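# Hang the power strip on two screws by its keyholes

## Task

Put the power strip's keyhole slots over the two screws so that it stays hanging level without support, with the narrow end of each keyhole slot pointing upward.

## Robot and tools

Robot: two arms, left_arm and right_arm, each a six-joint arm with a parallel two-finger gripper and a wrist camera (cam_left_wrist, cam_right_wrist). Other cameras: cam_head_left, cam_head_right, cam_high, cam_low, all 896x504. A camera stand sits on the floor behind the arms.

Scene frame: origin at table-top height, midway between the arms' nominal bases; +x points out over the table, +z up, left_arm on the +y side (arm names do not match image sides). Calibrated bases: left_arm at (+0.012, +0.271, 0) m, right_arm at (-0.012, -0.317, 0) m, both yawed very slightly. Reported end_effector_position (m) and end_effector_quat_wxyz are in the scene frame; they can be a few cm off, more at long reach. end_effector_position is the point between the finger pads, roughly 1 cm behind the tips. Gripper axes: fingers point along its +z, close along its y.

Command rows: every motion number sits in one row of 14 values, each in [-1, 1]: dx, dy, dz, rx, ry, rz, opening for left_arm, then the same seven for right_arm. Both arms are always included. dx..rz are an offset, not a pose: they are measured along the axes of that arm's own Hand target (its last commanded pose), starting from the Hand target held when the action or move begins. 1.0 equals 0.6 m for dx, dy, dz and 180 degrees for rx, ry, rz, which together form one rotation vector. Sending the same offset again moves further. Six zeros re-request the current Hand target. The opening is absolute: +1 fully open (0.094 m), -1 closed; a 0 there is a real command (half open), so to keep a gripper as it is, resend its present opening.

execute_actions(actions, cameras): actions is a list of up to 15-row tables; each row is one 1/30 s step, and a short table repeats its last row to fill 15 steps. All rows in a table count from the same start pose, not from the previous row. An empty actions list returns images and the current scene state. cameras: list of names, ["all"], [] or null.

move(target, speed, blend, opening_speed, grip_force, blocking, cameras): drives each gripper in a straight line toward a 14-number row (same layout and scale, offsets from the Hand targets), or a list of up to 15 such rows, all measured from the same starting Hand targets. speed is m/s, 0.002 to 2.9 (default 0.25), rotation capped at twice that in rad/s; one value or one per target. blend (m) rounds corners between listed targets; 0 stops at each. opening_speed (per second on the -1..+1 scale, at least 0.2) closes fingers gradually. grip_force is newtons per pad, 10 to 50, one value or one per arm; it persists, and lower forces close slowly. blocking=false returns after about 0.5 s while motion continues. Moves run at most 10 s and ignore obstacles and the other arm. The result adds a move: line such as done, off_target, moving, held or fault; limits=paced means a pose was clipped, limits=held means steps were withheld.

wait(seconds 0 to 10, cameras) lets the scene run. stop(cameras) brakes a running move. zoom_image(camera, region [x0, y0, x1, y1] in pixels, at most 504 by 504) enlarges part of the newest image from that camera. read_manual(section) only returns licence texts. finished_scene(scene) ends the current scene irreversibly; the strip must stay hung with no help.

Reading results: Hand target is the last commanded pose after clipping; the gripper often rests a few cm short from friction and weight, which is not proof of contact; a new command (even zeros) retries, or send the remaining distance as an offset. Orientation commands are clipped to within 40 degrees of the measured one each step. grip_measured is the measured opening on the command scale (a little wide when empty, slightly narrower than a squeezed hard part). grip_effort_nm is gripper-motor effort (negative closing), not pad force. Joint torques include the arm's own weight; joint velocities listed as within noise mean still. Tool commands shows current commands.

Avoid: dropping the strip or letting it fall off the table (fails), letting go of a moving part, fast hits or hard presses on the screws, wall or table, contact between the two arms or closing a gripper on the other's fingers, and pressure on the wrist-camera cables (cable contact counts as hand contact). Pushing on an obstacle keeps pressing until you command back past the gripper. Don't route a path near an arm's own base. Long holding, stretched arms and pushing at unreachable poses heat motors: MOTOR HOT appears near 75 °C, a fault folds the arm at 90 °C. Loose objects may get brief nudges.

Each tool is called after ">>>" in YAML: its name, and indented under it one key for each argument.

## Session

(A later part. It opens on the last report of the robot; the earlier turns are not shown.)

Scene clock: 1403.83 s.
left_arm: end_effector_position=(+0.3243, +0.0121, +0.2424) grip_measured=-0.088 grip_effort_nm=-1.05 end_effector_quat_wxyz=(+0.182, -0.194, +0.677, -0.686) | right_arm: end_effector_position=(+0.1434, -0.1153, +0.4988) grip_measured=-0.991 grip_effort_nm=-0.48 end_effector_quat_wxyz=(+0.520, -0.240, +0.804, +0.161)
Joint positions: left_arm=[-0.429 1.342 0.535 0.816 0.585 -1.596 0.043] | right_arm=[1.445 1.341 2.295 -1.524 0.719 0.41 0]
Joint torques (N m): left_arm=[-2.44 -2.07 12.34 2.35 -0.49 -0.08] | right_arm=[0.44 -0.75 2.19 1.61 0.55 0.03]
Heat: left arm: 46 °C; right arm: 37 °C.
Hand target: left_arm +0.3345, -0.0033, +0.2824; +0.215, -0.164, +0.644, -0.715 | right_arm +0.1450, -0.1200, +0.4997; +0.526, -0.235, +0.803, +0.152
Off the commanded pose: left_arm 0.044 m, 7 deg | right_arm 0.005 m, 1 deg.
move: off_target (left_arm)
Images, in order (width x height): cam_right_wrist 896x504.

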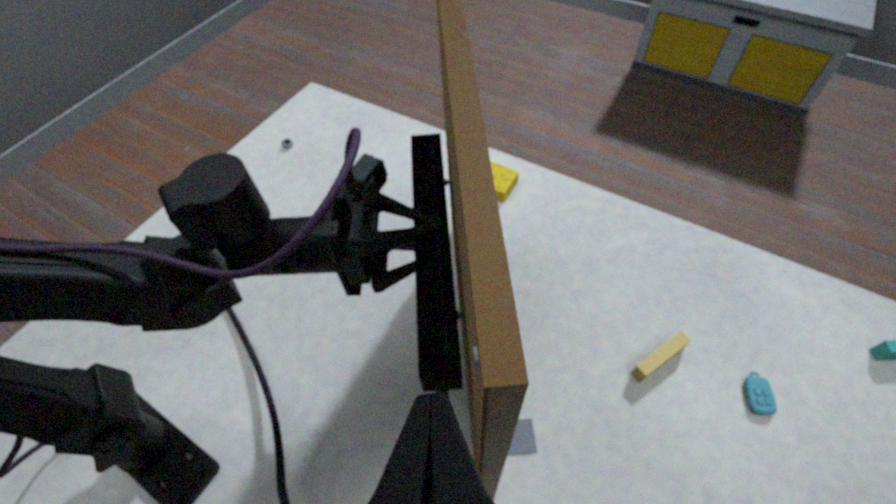

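>>> move:
  target:
    - [0,0,-0.08,0,0,0.0,-0.4,0,0,0,0,0,0,-1]
    - [0,0.09,-0.07,0,0,0.0,-0.4,0,0,0,0,0,0,-1]
  speed: 0.08
  cameras: ["cam_left_wrist"]

Scene clock: 1413.73 s.
left_arm: end_effector_position=(+0.3204, +0.0316, +0.2028) grip_measured=-0.088 grip_effort_nm=-1.05 end_effector_quat_wxyz=(+0.196, -0.188, +0.669, -0.692) | right_arm: end_effector_position=(+0.1434, -0.1153, +0.4988) grip_measured=-0.991 grip_effort_nm=-0.47 end_effector_quat_wxyz=(+0.520, -0.240, +0.804, +0.161)
Joint positions: left_arm=[-0.368 1.464 0.385 1.123 0.634 -1.596 0.043] | right_arm=[1.445 1.341 2.295 -1.524 0.719 0.41 0]
Joint torques (N m): left_arm=[-0.7 -3.86 5.68 2.48 -0.13 -0.16] | right_arm=[0.49 -0.73 2.11 1.61 0.56 0.06]
Heat: left arm: 46 °C; right arm: 37 °C.
Hand target: left_arm +0.3181, +0.0282, +0.2239; +0.215, -0.164, +0.644, -0.715 | right_arm +0.1450, -0.1200, +0.4997; +0.526, -0.235, +0.803, +0.152
Off the commanded pose: left_arm 0.022 m, 5 deg | right_arm 0.005 m, 1 deg.
move: off_target (left_arm)
Images, in order (width x height): cam_left_wrist 896x504.

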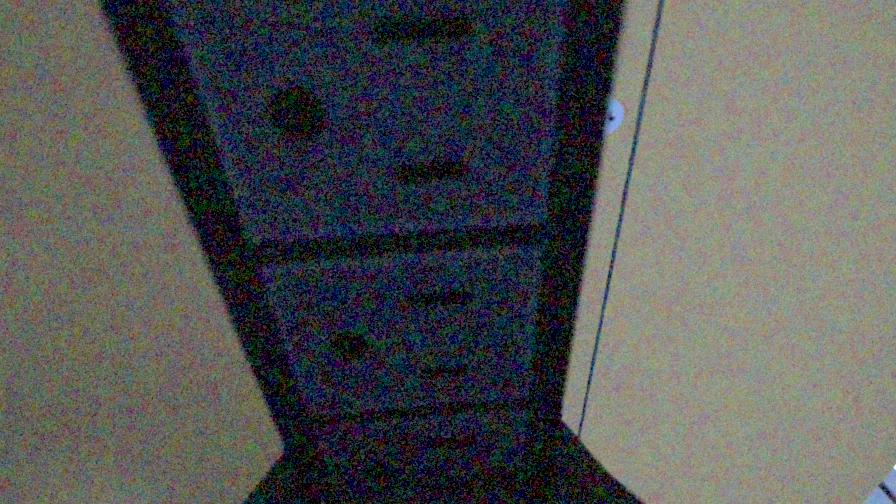

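>>> move:
  target: [0,0.06,-0.015,0,0,0.0,-0.4,0,0,0,0,0,0,-1]
  speed: 0.08
  cameras: ["cam_left_wrist","cam_right_wrist"]

Scene clock: 1423.87 s.
left_arm: end_effector_position=(+0.3177, +0.0327, +0.1655) grip_measured=-0.088 grip_effort_nm=-1.05 end_effector_quat_wxyz=(+0.194, -0.190, +0.670, -0.691) | right_arm: end_effector_position=(+0.1434, -0.1153, +0.4988) grip_measured=-0.991 grip_effort_nm=-0.47 end_effector_quat_wxyz=(+0.520, -0.240, +0.804, +0.161)
Joint positions: left_arm=[-0.368 1.655 0.319 1.373 0.634 -1.596 0.043] | right_arm=[1.445 1.341 2.295 -1.524 0.719 0.41 0]
Joint torques (N m): left_arm=[0.59 -4.11 4.49 2.51 0.06 -0.2] | right_arm=[0.4 -0.77 2.13 1.61 0.57 0.04]
Heat: left arm: 46 °C; right arm: 37 °C.
Hand target: left_arm +0.3169, +0.0331, +0.1872; +0.215, -0.164, +0.644, -0.715 | right_arm +0.1450, -0.1200, +0.4997; +0.526, -0.235, +0.803, +0.152
Off the commanded pose: left_arm 0.022 m, 6 deg | right_arm 0.005 m, 1 deg.
move: off_target (left_arm)
Images, in order (width x height): cam_left_wrist 896x504, cam_right_wrist 896x504.

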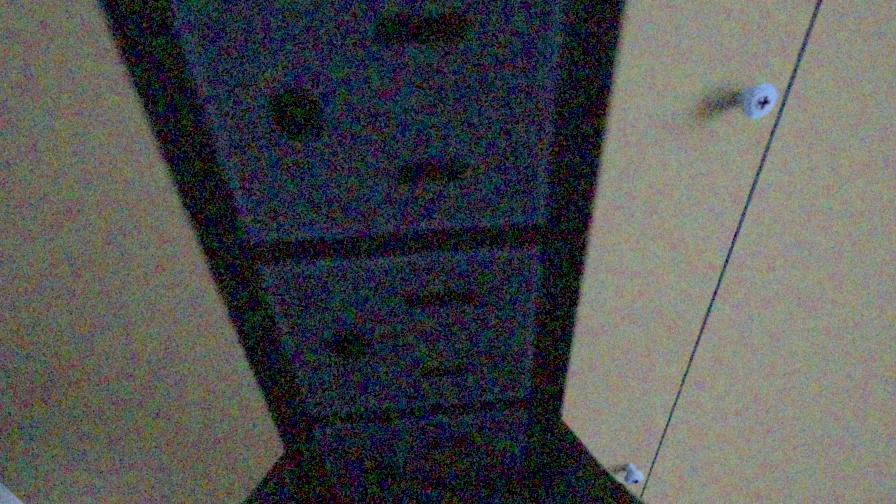

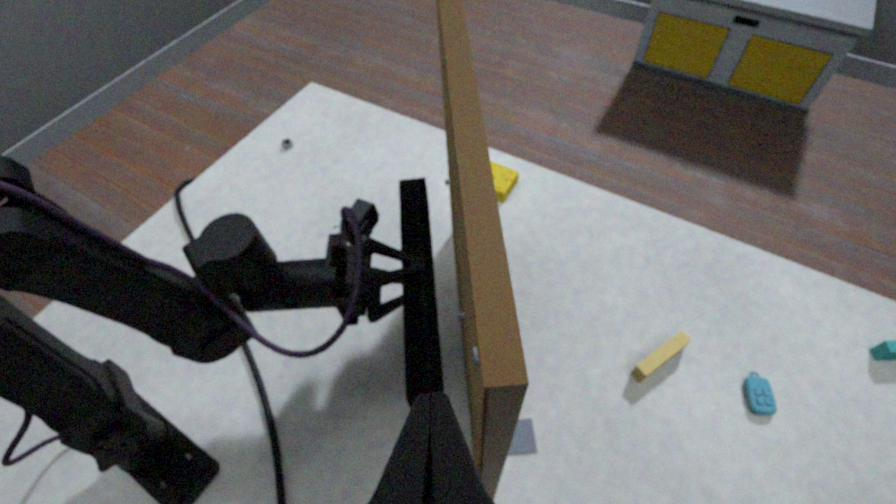

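>>> move:
  target:
    - [0.005,-0.16,-0.02,0,0,-0.006,-0.4,0,0,0,0,0,0,-1]
    - [0.005,-0.14,0.03,0,0,-0.006,-0.4,0,0,0,0,0,0,-1]
    - [0.005,-0.14,0.082,0,0,-0.006,-0.4,0,0,0,0,0,0,-1]
  speed: 0.08
  blend: 0.01

Scene clock: 1474.07 s.
left_arm: end_effector_position=(+0.3190, +0.0083, +0.2459) grip_measured=-0.088 grip_effort_nm=-1.05 end_effector_quat_wxyz=(+0.183, -0.183, +0.665, -0.700) | right_arm: end_effector_position=(+0.1434, -0.1153, +0.4988) grip_measured=-0.991 grip_effort_nm=-0.48 end_effector_quat_wxyz=(+0.520, -0.240, +0.804, +0.161)
Joint positions: left_arm=[-0.445 1.357 0.512 0.902 0.583 -1.616 0.043] | right_arm=[1.445 1.341 2.295 -1.524 0.719 0.41 0]
Joint torques (N m): left_arm=[-1.85 -2.29 12.56 1.76 -0.6 -0.05] | right_arm=[0.49 -0.77 2.18 1.61 0.55 0.03]
Heat: left arm: 46 °C; right arm: 37 °C.
Hand target: left_arm +0.3315, -0.0038, +0.2761; +0.208, -0.170, +0.643, -0.717 | right_arm +0.1450, -0.1200, +0.4997; +0.526, -0.235, +0.803, +0.152
Off the commanded pose: left_arm 0.035 m, 5 deg | right_arm 0.005 m, 1 deg.
move: off_target (left_arm)

>>> move:
  target:
    - [0,-0.02,-0.05,0,0,0,-0.4,0,0,0,0,0,0,-1]
    - [0,0.007,-0.03,0,0,0,-0.4,0,0,0,0,0,0,-1]
    - [0,0.007,0,0,0,0,-0.4,0,0,0,0,0,0,-1]
  speed: 0.08
  blend: 0.01

Scene clock: 1479.00 s.
left_arm: end_effector_position=(+0.3233, +0.0108, +0.2405) grip_measured=-0.088 grip_effort_nm=-1.05 end_effector_quat_wxyz=(+0.184, -0.193, +0.668, -0.695) | right_arm: end_effector_position=(+0.1434, -0.1153, +0.4988) grip_measured=-0.991 grip_effort_nm=-0.48 end_effector_quat_wxyz=(+0.520, -0.240, +0.804, +0.161)
Joint positions: left_arm=[-0.437 1.366 0.512 0.893 0.575 -1.614 0.043] | right_arm=[1.445 1.341 2.295 -1.524 0.719 0.41 0]
Joint torques (N m): left_arm=[-2.45 -2.04 11.92 2.09 -0.5 -0.06] | right_arm=[0.43 -0.83 2.18 1.61 0.57 0.05]
Heat: left arm: 46 °C; right arm: 37 °C.
Hand target: left_arm +0.3319, -0.0042, +0.2720; +0.208, -0.170, +0.643, -0.717 | right_arm +0.1450, -0.1200, +0.4997; +0.526, -0.235, +0.803, +0.152
Off the commanded pose: left_arm 0.036 m, 5 deg | right_arm 0.005 m, 1 deg.
move: off_target (left_arm); blend cut to 0.009 m at target 2

>>> move:
  target:
    - [0,-0.02,-0.05,0,0,0,-0.4,0,0,0,0,0,0,-1]
    - [0,0.006,-0.03,0,0,0,-0.4,0,0,0,0,0,0,-1]
    - [0,0.006,0,0,0,0,-0.4,0,0,0,0,0,0,-1]
  speed: 0.08
  blend: 0.01

>>> move:
  target:
    - [0,-0.02,-0.05,0,0,0,-0.4,0,0,0,0,0,0,-1]
    - [0,0.006,-0.03,0,0,0,-0.4,0,0,0,0,0,0,-1]
    - [0,0.006,0,0,0,0,-0.4,0,0,0,0,0,0,-1]
  speed: 0.08
  blend: 0.01
  cameras: ["cam_right_wrist"]

>>> zoom_image:
  camera: "cam_right_wrist"
  region: [350, 100, 550, 400]

Scene clock: 1489.30 s.
left_arm: end_effector_position=(+0.3245, +0.0116, +0.2399) grip_measured=-0.088 grip_effort_nm=-1.05 end_effector_quat_wxyz=(+0.186, -0.193, +0.667, -0.695) | right_arm: end_effector_position=(+0.1434, -0.1153, +0.4988) grip_measured=-0.991 grip_effort_nm=-0.48 end_effector_quat_wxyz=(+0.520, -0.240, +0.804, +0.161)
Joint positions: left_arm=[-0.434 1.372 0.511 0.904 0.575 -1.614 0.043] | right_arm=[1.445 1.341 2.295 -1.524 0.719 0.41 0]
Joint torques (N m): left_arm=[-2.78 -1.65 11.23 2.17 -0.51 -0.07] | right_arm=[0.35 -0.85 2.28 1.57 0.59 0.04]
Heat: left arm: 47 °C; right arm: 37 °C.
Hand target: left_arm +0.3322, -0.0045, +0.2684; +0.208, -0.171, +0.643, -0.717 | right_arm +0.1450, -0.1200, +0.4997; +0.526, -0.235, +0.803, +0.152
Off the commanded pose: left_arm 0.034 m, 5 deg | right_arm 0.005 m, 1 deg.
move: off_target (left_arm); blend cut to 0.0098 m at target 1, 0.009 m at target 2

Scene clock: 1490.70 s.
left_arm: end_effector_position=(+0.3255, +0.0119, +0.2410) grip_measured=-0.088 grip_effort_nm=-1.05 end_effector_quat_wxyz=(+0.189, -0.190, +0.665, -0.697) | right_arm: end_effector_position=(+0.1434, -0.1153, +0.4988) grip_measured=-0.991 grip_effort_nm=-0.48 end_effector_quat_wxyz=(+0.520, -0.240, +0.804, +0.161)
Joint positions: left_arm=[-0.431 1.38 0.511 0.922 0.578 -1.614 0.043] | right_arm=[1.445 1.341 2.295 -1.524 0.719 0.41 0]
Joint torques (N m): left_arm=[-3.08 -1.32 10.82 2.17 -0.56 -0.05] | right_arm=[0.35 -0.75 2.36 1.6 0.54 0.03]
Heat: left arm: 47 °C; right arm: 37 °C.
Hand target: left_arm +0.3325, -0.0048, +0.2648; +0.208, -0.171, +0.643, -0.717 | right_arm +0.1450, -0.1200, +0.4997; +0.526, -0.235, +0.803, +0.152
Off the commanded pose: left_arm 0.030 m, 5 deg | right_arm 0.005 m, 1 deg.
move: off_target (left_arm); blend cut to 0.0098 m at target 1, 0.009 m at target 2
Images, in order (width x height): cam_right_wrist 896x504.

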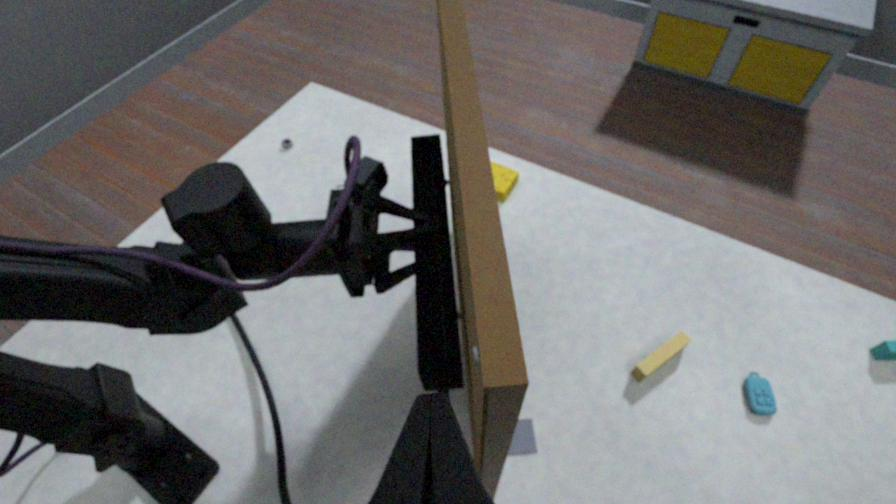

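Scaled by 1.680.

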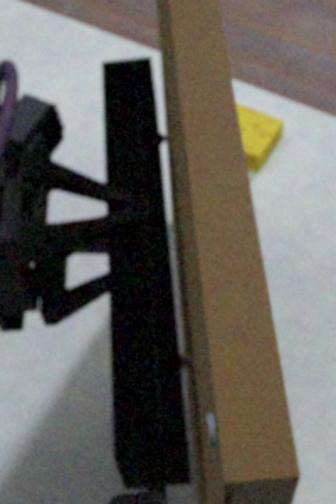

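>>> move:
  target:
    - [0,-0.02,-0.06,0,0,0,-0.4,0,0,0,0,0,0,-1]
    - [0,0.0,-0.03,0,0,0,-0.4,0,0,0,0,0,0,-1]
    - [0,0.0,0,0,0,0,-0.4,0,0,0,0,0,0,-1]
  speed: 0.08
  blend: [0,0.01,0]

Scene clock: 1498.87 s.
left_arm: end_effector_position=(+0.3219, +0.0097, +0.2314) grip_measured=-0.088 grip_effort_nm=-1.05 end_effector_quat_wxyz=(+0.182, -0.191, +0.670, -0.693) | right_arm: end_effector_position=(+0.1434, -0.1153, +0.4988) grip_measured=-0.991 grip_effort_nm=-0.48 end_effector_quat_wxyz=(+0.520, -0.240, +0.804, +0.161)
Joint positions: left_arm=[-0.44 1.391 0.492 0.932 0.578 -1.61 0.043] | right_arm=[1.445 1.341 2.295 -1.524 0.719 0.41 0]
Joint torques (N m): left_arm=[-2.28 -2.25 11.95 2.1 -0.55 -0.12] | right_arm=[0.42 -0.8 2.22 1.59 0.6 0.07]
Heat: left arm: 47 °C; right arm: 37 °C.
Hand target: left_arm +0.3325, -0.0048, +0.2648; +0.208, -0.171, +0.643, -0.717 | right_arm +0.1450, -0.1200, +0.4997; +0.526, -0.235, +0.803, +0.152
Off the commanded pose: left_arm 0.038 m, 6 deg | right_arm 0.005 m, 1 deg.
move: off_target (left_arm); blend cut to 0.009 m at target 2

>>> move:
  target: [0,-0.03,0.0,0,0,0,-0.4,0,0,0,0,0,0,-1]
  speed: 0.006

Scene clock: 1506.10 s.
left_arm: end_effector_position=(+0.3215, +0.0100, +0.2317) grip_measured=-0.088 grip_effort_nm=-1.05 end_effector_quat_wxyz=(+0.181, -0.193, +0.674, -0.690) | right_arm: end_effector_position=(+0.1434, -0.1153, +0.4988) grip_measured=-0.991 grip_effort_nm=-0.48 end_effector_quat_wxyz=(+0.520, -0.240, +0.804, +0.161)
Joint positions: left_arm=[-0.44 1.377 0.498 0.898 0.577 -1.605 0.043] | right_arm=[1.445 1.341 2.295 -1.524 0.719 0.41 0]
Joint torques (N m): left_arm=[-2.02 -5.79 14.24 1.47 -0.47 -0.2] | right_arm=[0.44 -0.84 2.15 1.6 0.58 0.05]
Heat: left arm: 47 °C; right arm: 37 °C.
Hand target: left_arm +0.3311, -0.0032, +0.2826; +0.208, -0.171, +0.643, -0.717 | right_arm +0.1450, -0.1200, +0.4997; +0.526, -0.235, +0.803, +0.152
Off the commanded pose: left_arm 0.054 m, 6 deg | right_arm 0.005 m, 1 deg.
move: off_target (left_arm)

>>> move:
  target: [0,0,-0.02,0,0,0,-0.4,0,0,0,0,0,0,-1]
  speed: 0.02

Scene clock: 1509.23 s.
left_arm: end_effector_position=(+0.3214, +0.0103, +0.2339) grip_measured=-0.088 grip_effort_nm=-1.05 end_effector_quat_wxyz=(+0.182, -0.195, +0.674, -0.689) | right_arm: end_effector_position=(+0.1434, -0.1153, +0.4988) grip_measured=-0.991 grip_effort_nm=-0.47 end_effector_quat_wxyz=(+0.520, -0.240, +0.804, +0.161)
Joint positions: left_arm=[-0.442 1.366 0.501 0.884 0.572 -1.605 0.043] | right_arm=[1.445 1.341 2.295 -1.524 0.719 0.41 0]
Joint torques (N m): left_arm=[-0.29 -7.2 11.48 1.58 -0.15 -0.22] | right_arm=[0.42 -0.88 2.09 1.62 0.57 0.07]
Heat: left arm: 48 °C; right arm: 37 °C.
Hand target: left_arm +0.3249, +0.0070, +0.2812; +0.208, -0.170, +0.643, -0.717 | right_arm +0.1450, -0.1200, +0.4997; +0.526, -0.235, +0.803, +0.152
Off the commanded pose: left_arm 0.048 m, 6 deg | right_arm 0.005 m, 1 deg.
move: off_target (left_arm)

>>> move:
  target: [0,-0.01,0.006,0,0,0,-0.4,0,0,0,0,0,0,-1]
  speed: 0.006

Scene clock: 1513.73 s.
left_arm: end_effector_position=(+0.3222, +0.0100, +0.2433) grip_measured=-0.088 grip_effort_nm=-1.05 end_effector_quat_wxyz=(+0.186, -0.191, +0.670, -0.693) | right_arm: end_effector_position=(+0.1434, -0.1153, +0.4988) grip_measured=-0.991 grip_effort_nm=-0.48 end_effector_quat_wxyz=(+0.520, -0.240, +0.804, +0.161)
Joint positions: left_arm=[-0.442 1.351 0.52 0.865 0.571 -1.605 0.043] | right_arm=[1.445 1.341 2.295 -1.524 0.719 0.41 0]
Joint torques (N m): left_arm=[-0.69 -6.37 12.21 1.48 -0.24 -0.21] | right_arm=[0.34 -0.7 2.22 1.62 0.55 0.06]
Heat: left arm: 48 °C; right arm: 37 °C.
Hand target: left_arm +0.3263, +0.0044, +0.2876; +0.208, -0.171, +0.643, -0.717 | right_arm +0.1450, -0.1200, +0.4997; +0.526, -0.235, +0.803, +0.152
Off the commanded pose: left_arm 0.045 m, 5 deg | right_arm 0.005 m, 1 deg.
move: off_target (left_arm)

>>> move:
  target:
    - [0,-0.02,-0.2,0,0,0,-0.4,0,0,0,0,0,0,-1]
    - [0,-0.1,-0.22,0.08,0.2,0,-0.4,0,0,0,0,0,0,-1]
  speed: 0.12
  cameras: ["cam_right_wrist"]

>>> zoom_image:
  camera: "cam_right_wrist"
  region: [200, 50, 500, 350]

Scene clock: 1531.03 s.
left_arm: end_effector_position=(+0.2487, +0.1185, +0.3193) grip_measured=-0.088 grip_effort_nm=-1.05 end_effector_quat_wxyz=(+0.087, +0.007, +0.708, -0.701) | right_arm: end_effector_position=(+0.1434, -0.1153, +0.4988) grip_measured=-0.991 grip_effort_nm=-0.48 end_effector_quat_wxyz=(+0.520, -0.240, +0.804, +0.161)
Joint positions: left_arm=[0.135 1.199 0.609 1.224 1.575 -2.07 0.043] | right_arm=[1.445 1.341 2.295 -1.524 0.719 0.41 0]
Joint torques (N m): left_arm=[0.59 -2.35 9.65 0.25 -0.45 -0.24] | right_arm=[0.4 -0.85 2.24 1.58 0.6 0.04]
Heat: left arm: 47 °C; right arm: 37 °C.
Hand target: left_arm +0.2540, +0.1221, +0.3320; +0.019, +0.086, +0.582, -0.809 | right_arm +0.1450, -0.1200, +0.4997; +0.526, -0.235, +0.803, +0.152
Off the commanded pose: left_arm 0.014 m, 22 deg | right_arm 0.005 m, 1 deg.
joint sent to its limit (left arm) — joint 6 (wrist roll), lower limit. The joint targets are off in position and orientation.
move: off_target (left_arm)
Images, in order (width x height): cam_right_wrist 896x504.

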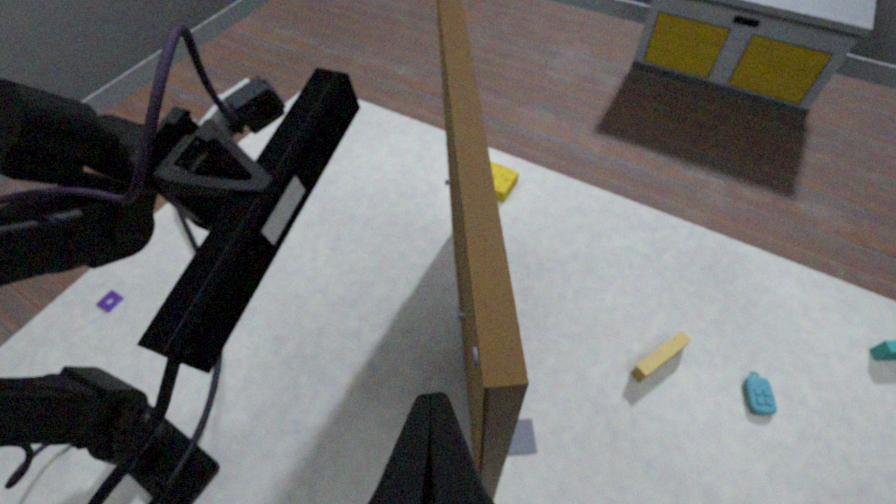

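Scaled by 1.680.

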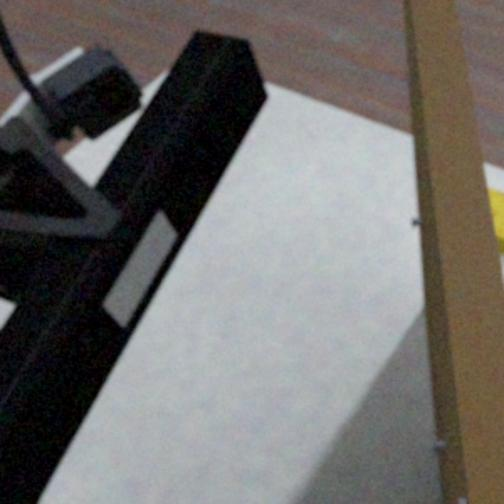

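>>> zoom_image:
  camera: "cam_right_wrist"
  region: [250, 60, 370, 200]

>>> zoom_image:
  camera: "cam_right_wrist"
  region: [170, 230, 290, 370]

Scaled by 3.600.

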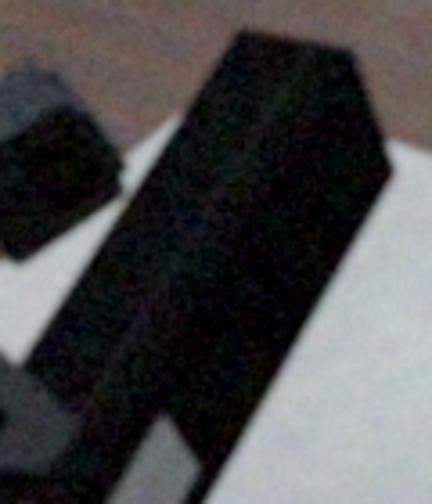

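Scaled by 3.600.

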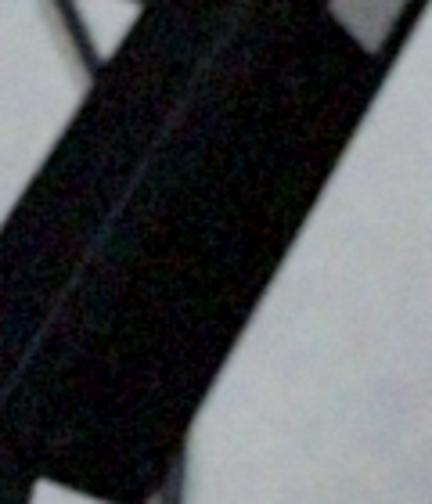

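>>> move:
  target: [-0.0895,0.1468,0.0895,-0.0805,-0.2005,0,-0.4,0,0,0,0,0,0,-1]
  speed: 0.1
  cameras: ["cam_right_wrist","cam_left_wrist"]

Scene clock: 1571.80 s.
left_arm: end_effector_position=(+0.3136, +0.0413, +0.2544) grip_measured=-0.088 grip_effort_nm=-1.05 end_effector_quat_wxyz=(+0.184, -0.195, +0.666, -0.696) | right_arm: end_effector_position=(+0.1434, -0.1153, +0.4988) grip_measured=-0.991 grip_effort_nm=-0.47 end_effector_quat_wxyz=(+0.520, -0.240, +0.804, +0.161)
Joint positions: left_arm=[-0.334 1.228 0.478 0.798 0.675 -1.628 0.043] | right_arm=[1.445 1.341 2.295 -1.524 0.719 0.41 0]
Joint torques (N m): left_arm=[-0.62 -3.18 6.65 2.42 -0.2 -0.08] | right_arm=[0.46 -0.73 2.14 1.61 0.56 0.06]
Heat: left arm: 46 °C; right arm: 37 °C.
Hand target: left_arm +0.3121, +0.0392, +0.2745; +0.208, -0.171, +0.643, -0.717 | right_arm +0.1450, -0.1200, +0.4997; +0.526, -0.235, +0.803, +0.152
Off the commanded pose: left_arm 0.020 m, 5 deg | right_arm 0.005 m, 1 deg.
move: off_target (left_arm)
Images, in order (width x height): cam_left_wrist 896x504, cam_right_wrist 896x504.

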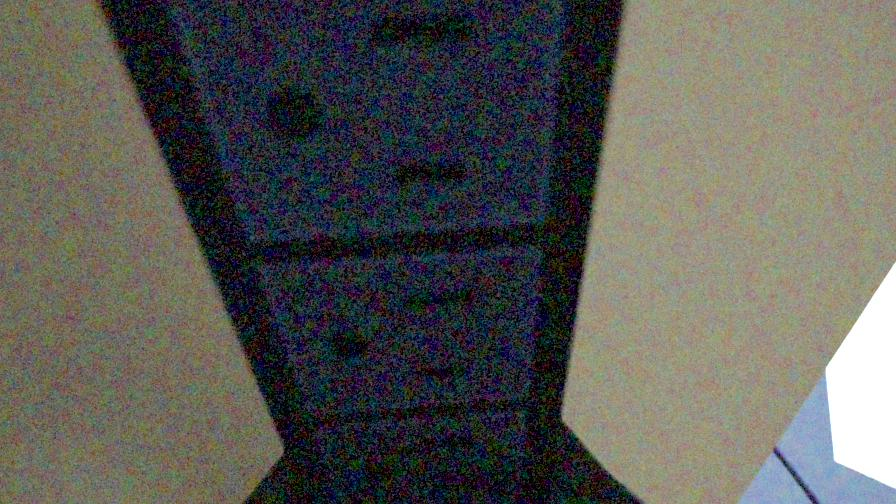

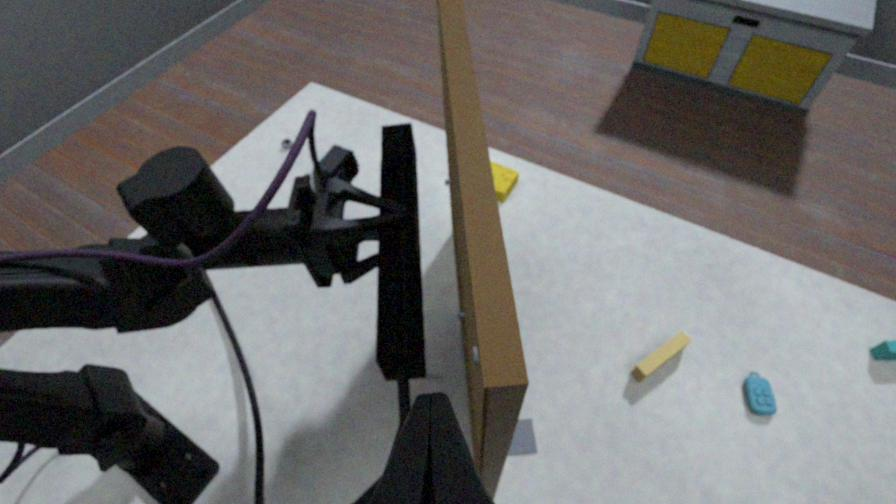

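>>> move:
  target:
    - [0,0.025,0.03,0,0,0,-0.4,0,0,0,0,0,0,-1]
    - [0,0.025,0.064,0,0,0,-0.4,0,0,0,0,0,0,-1]
  speed: 0.06

Scene clock: 1577.07 s.
left_arm: end_effector_position=(+0.3249, +0.0124, +0.2219) grip_measured=-0.088 grip_effort_nm=-1.05 end_effector_quat_wxyz=(+0.171, -0.206, +0.679, -0.683) | right_arm: end_effector_position=(+0.1434, -0.1153, +0.4988) grip_measured=-0.991 grip_effort_nm=-0.48 end_effector_quat_wxyz=(+0.520, -0.240, +0.804, +0.161)
Joint positions: left_arm=[-0.428 1.395 0.495 0.891 0.585 -1.615 0.043] | right_arm=[1.445 1.341 2.295 -1.524 0.719 0.41 0]
Joint torques (N m): left_arm=[-0.73 -3.82 10.4 2.5 -0.25 -0.1] | right_arm=[0.46 -0.77 2.19 1.6 0.58 0.05]
Heat: left arm: 46 °C; right arm: 37 °C.
Hand target: left_arm +0.3329, +0.0053, +0.2640; +0.208, -0.171, +0.643, -0.717 | right_arm +0.1450, -0.1200, +0.4997; +0.526, -0.235, +0.803, +0.152
Off the commanded pose: left_arm 0.043 m, 8 deg | right_arm 0.005 m, 1 deg.
move: off_target (left_arm)

>>> move:
  target: [-0.01,-0.05,0,0,0,0,-0.4,0,0,0,0,0,0,-1]
  speed: 0.02

Scene clock: 1582.40 s.
left_arm: end_effector_position=(+0.3269, +0.0117, +0.2259) grip_measured=-0.088 grip_effort_nm=-1.05 end_effector_quat_wxyz=(+0.170, -0.203, +0.691, -0.673) | right_arm: end_effector_position=(+0.1434, -0.1153, +0.4988) grip_measured=-0.991 grip_effort_nm=-0.48 end_effector_quat_wxyz=(+0.520, -0.240, +0.804, +0.161)
Joint positions: left_arm=[-0.423 1.371 0.534 0.793 0.596 -1.584 0.043] | right_arm=[1.445 1.341 2.295 -1.524 0.719 0.41 0]
Joint torques (N m): left_arm=[0.58 -8.29 13.22 1.98 -0.02 -0.51] | right_arm=[0.43 -0.79 2.24 1.6 0.56 0.02]
Heat: left arm: 46 °C; right arm: 37 °C.
Hand target: left_arm +0.3357, +0.0110, +0.2940; +0.208, -0.171, +0.643, -0.717 | right_arm +0.1450, -0.1200, +0.4997; +0.526, -0.235, +0.803, +0.152
Off the commanded pose: left_arm 0.069 m, 9 deg | right_arm 0.005 m, 1 deg.
move: off_target (left_arm)

>>> wait:
  seconds: 0.2
  cameras: ["cam_right_wrist"]

>>> zoom_image:
  camera: "cam_right_wrist"
  region: [350, 100, 550, 400]

Scene clock: 1586.47 s.
left_arm: end_effector_position=(+0.3269, +0.0117, +0.2259) grip_measured=-0.088 grip_effort_nm=-1.05 end_effector_quat_wxyz=(+0.170, -0.203, +0.691, -0.673) | right_arm: end_effector_position=(+0.1434, -0.1153, +0.4988) grip_measured=-0.991 grip_effort_nm=-0.48 end_effector_quat_wxyz=(+0.520, -0.240, +0.804, +0.161)
Joint positions: left_arm=[-0.423 1.371 0.534 0.793 0.596 -1.584 0.043] | right_arm=[1.445 1.341 2.295 -1.524 0.719 0.41 0]
Joint torques (N m): left_arm=[0.62 -8.24 13.24 1.96 -0.02 -0.47] | right_arm=[0.49 -0.81 2.13 1.59 0.55 0.04]
Heat: left arm: 47 °C; right arm: 37 °C.
Hand target: left_arm +0.3357, +0.0110, +0.2940; +0.208, -0.171, +0.643, -0.717 | right_arm +0.1450, -0.1200, +0.4997; +0.526, -0.235, +0.803, +0.152
Tool commands: left_gripper/opening=-0.4 right_gripper/opening=-1.0
Off the commanded pose: left_arm 0.069 m, 9 deg | right_arm 0.005 m, 1 deg.
wait: 0.20 s; at rest from the start
Images, in order (width x height): cam_right_wrist 896x504.

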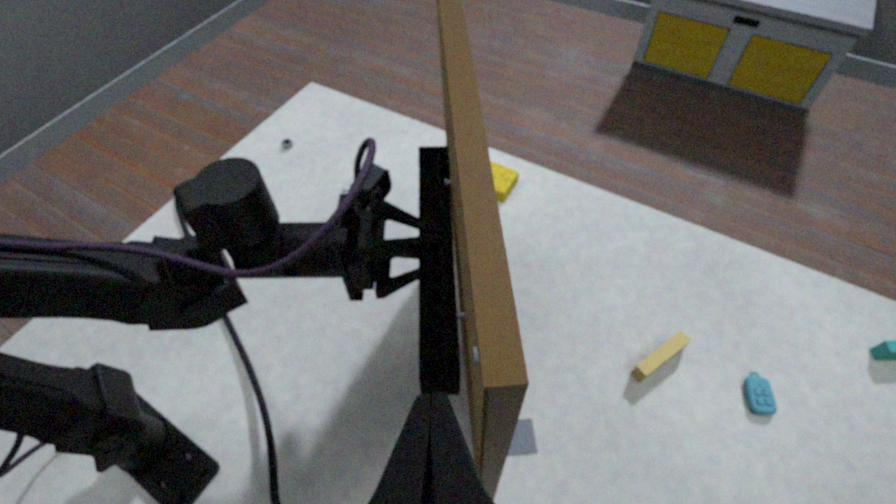

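Scaled by 1.680.

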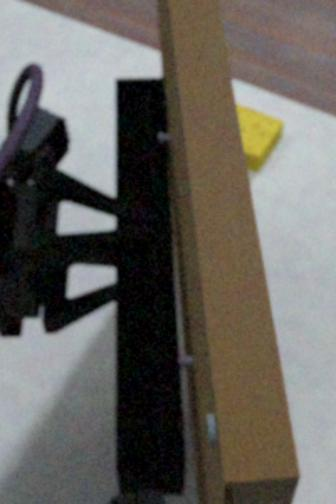

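>>> move:
  target: [0,0.045,0.02,0,-0.02,0,-0.4,0,0,0,0,0,0,-1]
  speed: 0.02
  cameras: ["cam_right_wrist"]

>>> zoom_image:
  camera: "cam_right_wrist"
  region: [350, 100, 550, 400]

Scene clock: 1597.07 s.
left_arm: end_effector_position=(+0.3274, +0.0106, +0.2253) grip_measured=-0.088 grip_effort_nm=-1.05 end_effector_quat_wxyz=(+0.175, -0.204, +0.689, -0.673) | right_arm: end_effector_position=(+0.1434, -0.1153, +0.4988) grip_measured=-0.991 grip_effort_nm=-0.48 end_effector_quat_wxyz=(+0.520, -0.240, +0.804, +0.161)
Joint positions: left_arm=[-0.431 1.375 0.531 0.805 0.58 -1.582 0.043] | right_arm=[1.445 1.341 2.295 -1.524 0.719 0.41 0]
Joint torques (N m): left_arm=[-3.1 -2.52 10.41 2.94 -1.25 -0.43] | right_arm=[0.35 -0.87 2.19 1.61 0.59 0.03]
Heat: left arm: 48 °C; right arm: 37 °C.
Hand target: left_arm +0.3440, -0.0015, +0.2685; +0.228, -0.194, +0.636, -0.711 | right_arm +0.1450, -0.1200, +0.4997; +0.526, -0.235, +0.803, +0.152
Off the commanded pose: left_arm 0.048 m, 10 deg | right_arm 0.005 m, 1 deg.
move: off_target (left_arm)
Images, in order (width x height): cam_right_wrist 896x504.

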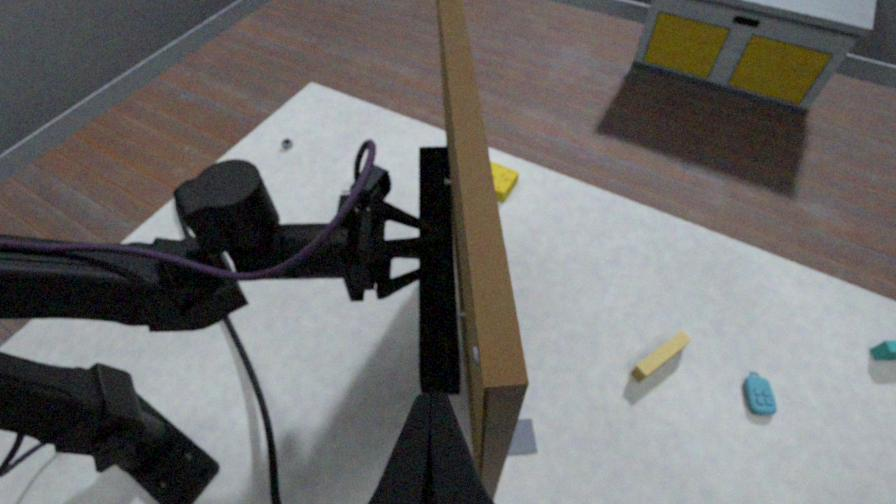

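Scaled by 1.680.

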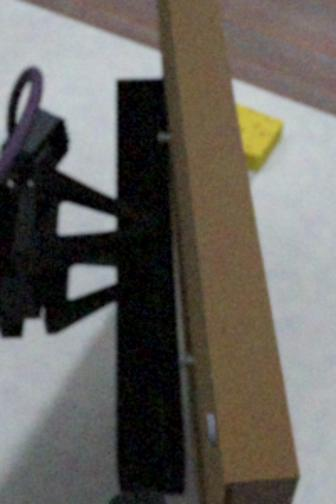

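>>> move:
  target: [0,0,0.0,0,0,0.012,-0.4,0,0,0,0,0,0,-1]
  speed: 0.02

Scene clock: 1601.67 s.
left_arm: end_effector_position=(+0.3275, +0.0109, +0.2251) grip_measured=-0.088 grip_effort_nm=-1.05 end_effector_quat_wxyz=(+0.176, -0.204, +0.689, -0.673) | right_arm: end_effector_position=(+0.1434, -0.1153, +0.4988) grip_measured=-0.991 grip_effort_nm=-0.48 end_effector_quat_wxyz=(+0.520, -0.240, +0.804, +0.161)
Joint positions: left_arm=[-0.431 1.375 0.529 0.807 0.578 -1.58 0.043] | right_arm=[1.445 1.341 2.295 -1.524 0.719 0.41 0]
Joint torques (N m): left_arm=[-3.21 -2.56 10.5 2.91 -1.26 0] | right_arm=[0.35 -0.79 2.04 1.61 0.55 0.02]
Heat: left arm: 48 °C; right arm: 37 °C.
Hand target: left_arm +0.3440, -0.0015, +0.2685; +0.242, -0.182, +0.640, -0.707 | right_arm +0.1450, -0.1200, +0.4997; +0.526, -0.235, +0.803, +0.152
Off the commanded pose: left_arm 0.048 m, 11 deg | right_arm 0.005 m, 1 deg.
move: off_target (left_arm)

>>> move:
  target: [0,0,0.0,0,0,0.012,-0.4,0,0,0,0,0,0,-1]
  speed: 0.02

>>> move:
  target: [0,0,0.0,0,0,0.01,-0.4,0,0,0,0,0,0,-1]
  speed: 0.02

Scene clock: 1609.63 s.
left_arm: end_effector_position=(+0.3274, +0.0106, +0.2252) grip_measured=-0.088 grip_effort_nm=-1.05 end_effector_quat_wxyz=(+0.180, -0.200, +0.690, -0.672) | right_arm: end_effector_position=(+0.1434, -0.1153, +0.4988) grip_measured=-0.991 grip_effort_nm=-0.48 end_effector_quat_wxyz=(+0.520, -0.240, +0.804, +0.161)
Joint positions: left_arm=[-0.432 1.375 0.529 0.807 0.577 -1.569 0.043] | right_arm=[1.445 1.341 2.295 -1.524 0.719 0.41 0]
Joint torques (N m): left_arm=[-3.19 -2.76 10.66 2.86 -1.25 0.3] | right_arm=[0.54 -0.84 2.21 1.61 0.6 0.04]
Heat: left arm: 49 °C; right arm: 37 °C.
Hand target: left_arm +0.3440, -0.0015, +0.2686; +0.255, -0.170, +0.643, -0.702 | right_arm +0.1450, -0.1200, +0.4997; +0.526, -0.235, +0.803, +0.152
Off the commanded pose: left_arm 0.048 m, 11 deg | right_arm 0.005 m, 1 deg.
move: off_target (left_arm)

Scene clock: 1611.23 s.
left_arm: end_effector_position=(+0.3274, +0.0106, +0.2252) grip_measured=-0.088 grip_effort_nm=-1.05 end_effector_quat_wxyz=(+0.182, -0.198, +0.691, -0.671) | right_arm: end_effector_position=(+0.1434, -0.1153, +0.4988) grip_measured=-0.991 grip_effort_nm=-0.48 end_effector_quat_wxyz=(+0.520, -0.240, +0.804, +0.161)
Joint positions: left_arm=[-0.432 1.375 0.529 0.807 0.577 -1.565 0.043] | right_arm=[1.445 1.341 2.295 -1.524 0.719 0.41 0]
Joint torques (N m): left_arm=[-3.17 -2.85 10.74 2.82 -1.26 0.63] | right_arm=[0.42 -0.81 2.13 1.62 0.55 0.05]
Heat: left arm: 49 °C; right arm: 37 °C.
Hand target: left_arm +0.3440, -0.0015, +0.2686; +0.266, -0.159, +0.646, -0.698 | right_arm +0.1450, -0.1200, +0.4997; +0.526, -0.235, +0.803, +0.152
Off the commanded pose: left_arm 0.048 m, 12 deg | right_arm 0.005 m, 1 deg.
move: off_target (left_arm)

>>> wait:
  seconds: 0.1
  cameras: ["cam_right_wrist"]

>>> zoom_image:
  camera: "cam_right_wrist"
  region: [350, 100, 550, 400]

Scene clock: 1613.83 s.
left_arm: end_effector_position=(+0.3274, +0.0106, +0.2252) grip_measured=-0.088 grip_effort_nm=-1.05 end_effector_quat_wxyz=(+0.182, -0.198, +0.691, -0.671) | right_arm: end_effector_position=(+0.1434, -0.1153, +0.4988) grip_measured=-0.991 grip_effort_nm=-0.48 end_effector_quat_wxyz=(+0.520, -0.240, +0.804, +0.161)
Joint positions: left_arm=[-0.432 1.375 0.529 0.807 0.577 -1.565 0.043] | right_arm=[1.445 1.341 2.295 -1.524 0.719 0.41 0]
Joint torques (N m): left_arm=[-3.32 -2.84 10.7 2.82 -1.26 0.64] | right_arm=[0.51 -0.68 2.14 1.61 0.56 0.04]
Heat: left arm: 50 °C; right arm: 37 °C.
Hand target: left_arm +0.3440, -0.0015, +0.2686; +0.266, -0.159, +0.646, -0.698 | right_arm +0.1450, -0.1200, +0.4997; +0.526, -0.235, +0.803, +0.152
Tool commands: left_gripper/opening=-0.4 right_gripper/opening=-1.0
Off the commanded pose: left_arm 0.048 m, 12 deg | right_arm 0.005 m, 1 deg.
wait: 0.10 s; at rest from the start
Images, in order (width x height): cam_right_wrist 896x504.

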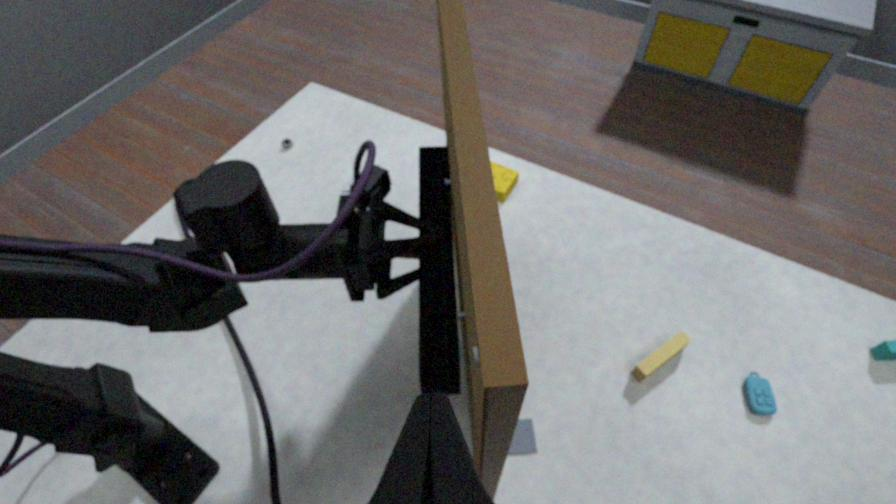

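Scaled by 1.680.

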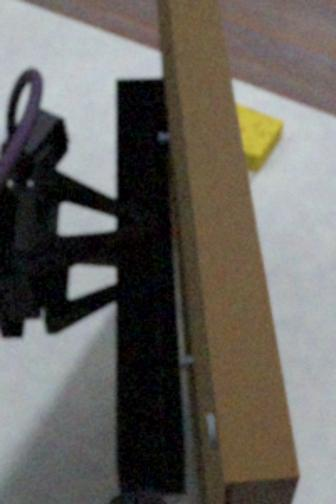

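>>> move:
  target: [0,0,0.0,0,0,0.012,-0.4,0,0,0,0,0,0,-1]
  speed: 0.02

>>> move:
  target: [0,0,0.0,0,0,0.012,-0.4,0,0,0,0,0,0,-1]
  speed: 0.02

>>> move:
  target: [0,0,0.0,0,0,0.012,-0.4,0,0,0,0,0,0,-1]
  speed: 0.02

Scene clock: 1622.33 s.
left_arm: end_effector_position=(+0.3278, +0.0108, +0.2260) grip_measured=-0.088 grip_effort_nm=-1.05 end_effector_quat_wxyz=(+0.188, -0.193, +0.691, -0.671) | right_arm: end_effector_position=(+0.1434, -0.1153, +0.4988) grip_measured=-0.991 grip_effort_nm=-0.48 end_effector_quat_wxyz=(+0.520, -0.240, +0.804, +0.161)
Joint positions: left_arm=[-0.432 1.375 0.529 0.811 0.575 -1.551 0.043] | right_arm=[1.445 1.341 2.295 -1.524 0.719 0.41 0]
Joint torques (N m): left_arm=[-3.23 -2.78 10.77 2.74 -1.24 0.91] | right_arm=[0.43 -0.8 2.17 1.62 0.56 0.03]
Heat: left arm: 50 °C; right arm: 37 °C.
Hand target: left_arm +0.3440, -0.0016, +0.2685; +0.279, -0.147, +0.649, -0.693 | right_arm +0.1450, -0.1200, +0.4997; +0.526, -0.235, +0.803, +0.152
Off the commanded pose: left_arm 0.047 m, 13 deg | right_arm 0.005 m, 1 deg.
move: off_target (left_arm)

Scene clock: 1624.17 s.
left_arm: end_effector_position=(+0.3279, +0.0108, +0.2260) grip_measured=-0.088 grip_effort_nm=-1.05 end_effector_quat_wxyz=(+0.190, -0.191, +0.692, -0.670) | right_arm: end_effector_position=(+0.1434, -0.1153, +0.4988) grip_measured=-0.991 grip_effort_nm=-0.48 end_effector_quat_wxyz=(+0.520, -0.240, +0.804, +0.161)
Joint positions: left_arm=[-0.432 1.375 0.529 0.811 0.574 -1.544 0.043] | right_arm=[1.445 1.341 2.295 -1.524 0.719 0.41 0]
Joint torques (N m): left_arm=[-3.22 -2.93 10.93 2.69 -1.25 1.29] | right_arm=[0.51 -0.85 2.18 1.59 0.55 0.03]
Heat: left arm: 50 °C; right arm: 37 °C.
Hand target: left_arm +0.3440, -0.0016, +0.2685; +0.292, -0.135, +0.651, -0.687 | right_arm +0.1450, -0.1200, +0.4997; +0.526, -0.235, +0.803, +0.152
Off the commanded pose: left_arm 0.047 m, 14 deg | right_arm 0.005 m, 1 deg.
move: off_target (left_arm)

Scene clock: 1626.07 s.
left_arm: end_effector_position=(+0.3280, +0.0107, +0.2260) grip_measured=-0.088 grip_effort_nm=-1.05 end_effector_quat_wxyz=(+0.194, -0.189, +0.692, -0.669) | right_arm: end_effector_position=(+0.1434, -0.1153, +0.4988) grip_measured=-0.991 grip_effort_nm=-0.48 end_effector_quat_wxyz=(+0.520, -0.240, +0.804, +0.161)
Joint positions: left_arm=[-0.434 1.375 0.529 0.811 0.57 -1.535 0.043] | right_arm=[1.445 1.341 2.295 -1.524 0.719 0.41 0]
Joint torques (N m): left_arm=[-3.15 -2.96 11.02 2.65 -1.21 1.59] | right_arm=[0.58 -0.73 2.15 1.61 0.58 0.05]
Heat: left arm: 50 °C; right arm: 37 °C.
Hand target: left_arm +0.3440, -0.0015, +0.2685; +0.305, -0.123, +0.654, -0.682 | right_arm +0.1450, -0.1200, +0.4997; +0.526, -0.235, +0.803, +0.152
Off the commanded pose: left_arm 0.047 m, 16 deg | right_arm 0.005 m, 1 deg.
move: off_target (left_arm)

>>> wait:
  seconds: 0.1
  cameras: ["cam_right_wrist","cam_left_wrist"]

>>> zoom_image:
  camera: "cam_right_wrist"
  region: [350, 100, 550, 400]

Scene clock: 1629.87 s.
left_arm: end_effector_position=(+0.3280, +0.0107, +0.2260) grip_measured=-0.088 grip_effort_nm=-1.05 end_effector_quat_wxyz=(+0.194, -0.189, +0.692, -0.669) | right_arm: end_effector_position=(+0.1434, -0.1153, +0.4988) grip_measured=-0.991 grip_effort_nm=-0.48 end_effector_quat_wxyz=(+0.520, -0.240, +0.804, +0.161)
Joint positions: left_arm=[-0.434 1.375 0.529 0.811 0.57 -1.535 0.043] | right_arm=[1.445 1.341 2.295 -1.524 0.719 0.41 0]
Joint torques (N m): left_arm=[-3.23 -2.99 11.03 2.65 -1.21 1.6] | right_arm=[0.49 -0.72 2.1 1.6 0.56 0.01]
Heat: left arm: 49 °C; right arm: 37 °C.
Hand target: left_arm +0.3440, -0.0015, +0.2685; +0.305, -0.123, +0.654, -0.682 | right_arm +0.1450, -0.1200, +0.4997; +0.526, -0.235, +0.803, +0.152
Tool commands: left_gripper/opening=-0.4 right_gripper/opening=-1.0
Off the commanded pose: left_arm 0.047 m, 16 deg | right_arm 0.005 m, 1 deg.
wait: 0.10 s; at rest from the start
Images, in order (width x height): cam_left_wrist 896x504, cam_right_wrist 896x504.

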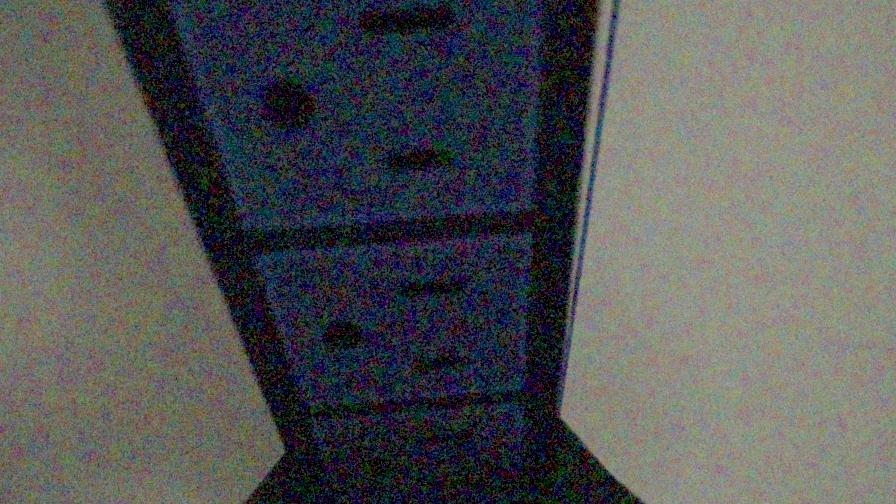

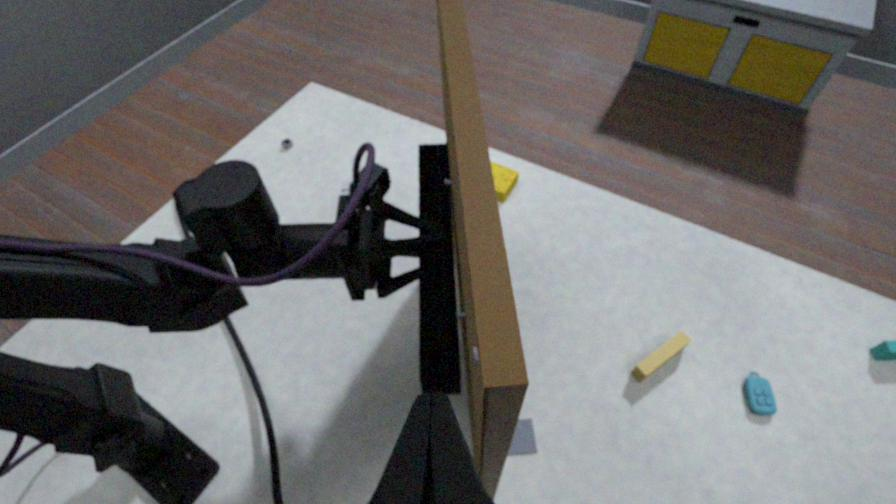

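Scaled by 1.680.

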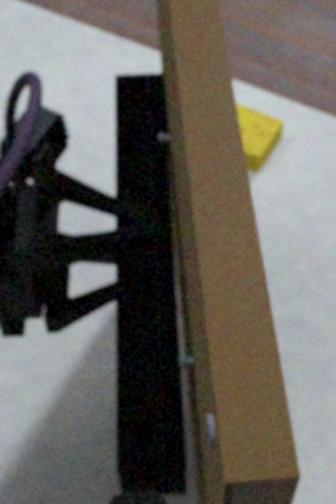

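>>> move:
  target: [0,0,-0.02,0,0,-0.072,-0.4,0,0,0,0,0,0,-1]
  speed: 0.05
  cameras: ["cam_left_wrist"]

Scene clock: 1642.87 s.
left_arm: end_effector_position=(+0.3278, +0.0112, +0.2258) grip_measured=-0.088 grip_effort_nm=-1.05 end_effector_quat_wxyz=(+0.185, -0.200, +0.688, -0.673) | right_arm: end_effector_position=(+0.1434, -0.1153, +0.4988) grip_measured=-0.991 grip_effort_nm=-0.48 end_effector_quat_wxyz=(+0.520, -0.240, +0.804, +0.161)
Joint positions: left_arm=[-0.434 1.375 0.524 0.819 0.568 -1.569 0.043] | right_arm=[1.445 1.341 2.295 -1.524 0.719 0.41 0]
Joint torques (N m): left_arm=[-1.55 -4.34 8.27 2.87 -0.88 -0.67] | right_arm=[0.4 -0.73 2.25 1.62 0.56 0.05]
Heat: left arm: 49 °C; right arm: 37 °C.
Hand target: left_arm +0.3372, +0.0082, +0.2671; +0.226, -0.196, +0.636, -0.712 | right_arm +0.1450, -0.1200, +0.4997; +0.526, -0.235, +0.803, +0.152
Off the commanded pose: left_arm 0.043 m, 9 deg | right_arm 0.005 m, 1 deg.
move: off_target (left_arm)
Images, in order (width x height): cam_left_wrist 896x504.

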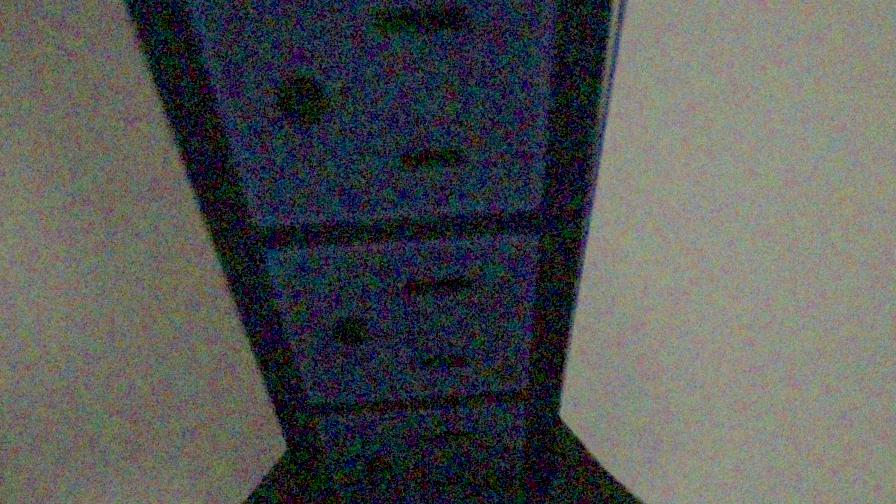

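>>> move:
  target: [0,0,-0.015,0,0,0.03,-0.4,0,0,0,0,0,0,-1]
  speed: 0.05
  cameras: ["cam_left_wrist"]

Scene clock: 1650.97 s.
left_arm: end_effector_position=(+0.3277, +0.0113, +0.2253) grip_measured=-0.088 grip_effort_nm=-1.05 end_effector_quat_wxyz=(+0.194, -0.198, +0.687, -0.672) | right_arm: end_effector_position=(+0.1434, -0.1153, +0.4988) grip_measured=-0.991 grip_effort_nm=-0.47 end_effector_quat_wxyz=(+0.520, -0.240, +0.804, +0.161)
Joint positions: left_arm=[-0.44 1.375 0.517 0.832 0.552 -1.556 0.043] | right_arm=[1.445 1.341 2.295 -1.524 0.719 0.41 0]
Joint torques (N m): left_arm=[-0.46 -6.34 6.8 2.75 -0.66 0.3] | right_arm=[0.4 -0.79 2.14 1.6 0.58 0.05]
Heat: left arm: 50 °C; right arm: 37 °C.
Hand target: left_arm +0.3321, +0.0156, +0.2661; +0.259, -0.165, +0.644, -0.700 | right_arm +0.1450, -0.1200, +0.4997; +0.526, -0.235, +0.803, +0.152
Off the commanded pose: left_arm 0.041 m, 10 deg | right_arm 0.005 m, 1 deg.
move: off_target (left_arm)
Images, in order (width x height): cam_left_wrist 896x504.

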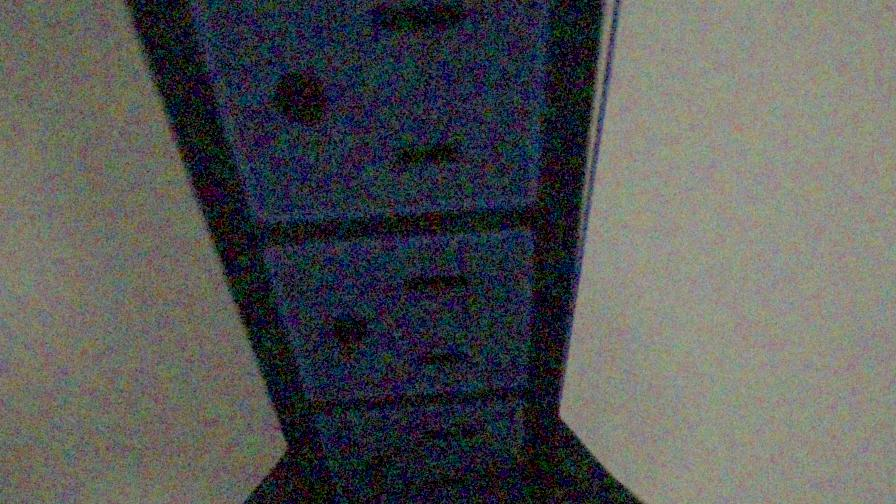

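>>> move:
  target: [0,0.025,0.01,0,0,0.0,-0.4,0,0,0,0,0,0,-1]
  speed: 0.03
  cameras: ["cam_left_wrist"]

Scene clock: 1657.27 s.
left_arm: end_effector_position=(+0.3368, +0.0124, +0.2222) grip_measured=-0.088 grip_effort_nm=-1.05 end_effector_quat_wxyz=(+0.223, -0.193, +0.680, -0.671) | right_arm: end_effector_position=(+0.1434, -0.1153, +0.4988) grip_measured=-0.991 grip_effort_nm=-0.48 end_effector_quat_wxyz=(+0.520, -0.240, +0.804, +0.161)
Joint positions: left_arm=[-0.443 1.424 0.509 0.916 0.512 -1.527 0.043] | right_arm=[1.445 1.341 2.295 -1.524 0.719 0.41 0]
Joint torques (N m): left_arm=[-0.59 -4.22 6.71 2.81 -0.3 0.01] | right_arm=[0.36 -0.7 2.28 1.6 0.56 0.05]
Heat: left arm: 51 °C; right arm: 37 °C.
Hand target: left_arm +0.3378, +0.0102, +0.2519; +0.259, -0.165, +0.644, -0.700 | right_arm +0.1450, -0.1200, +0.4997; +0.526, -0.235, +0.803, +0.152
Off the commanded pose: left_arm 0.030 m, 7 deg | right_arm 0.005 m, 1 deg.
move: off_target (left_arm)
Images, in order (width x height): cam_left_wrist 896x504.

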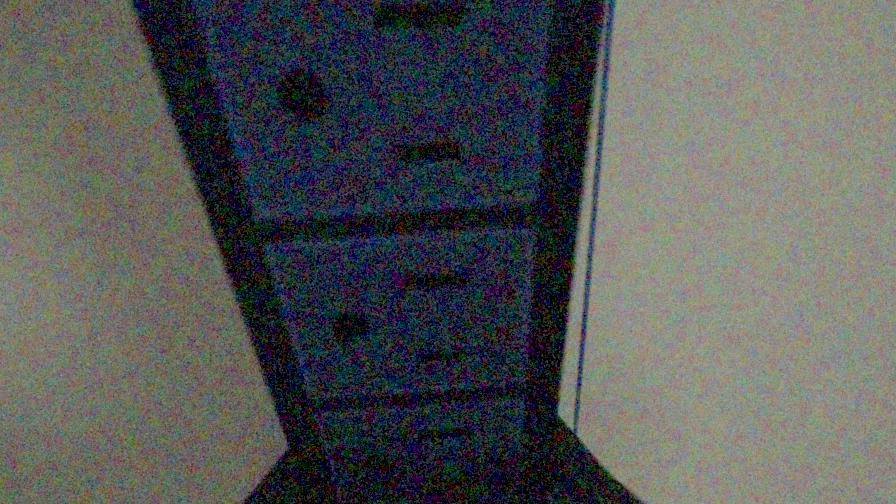

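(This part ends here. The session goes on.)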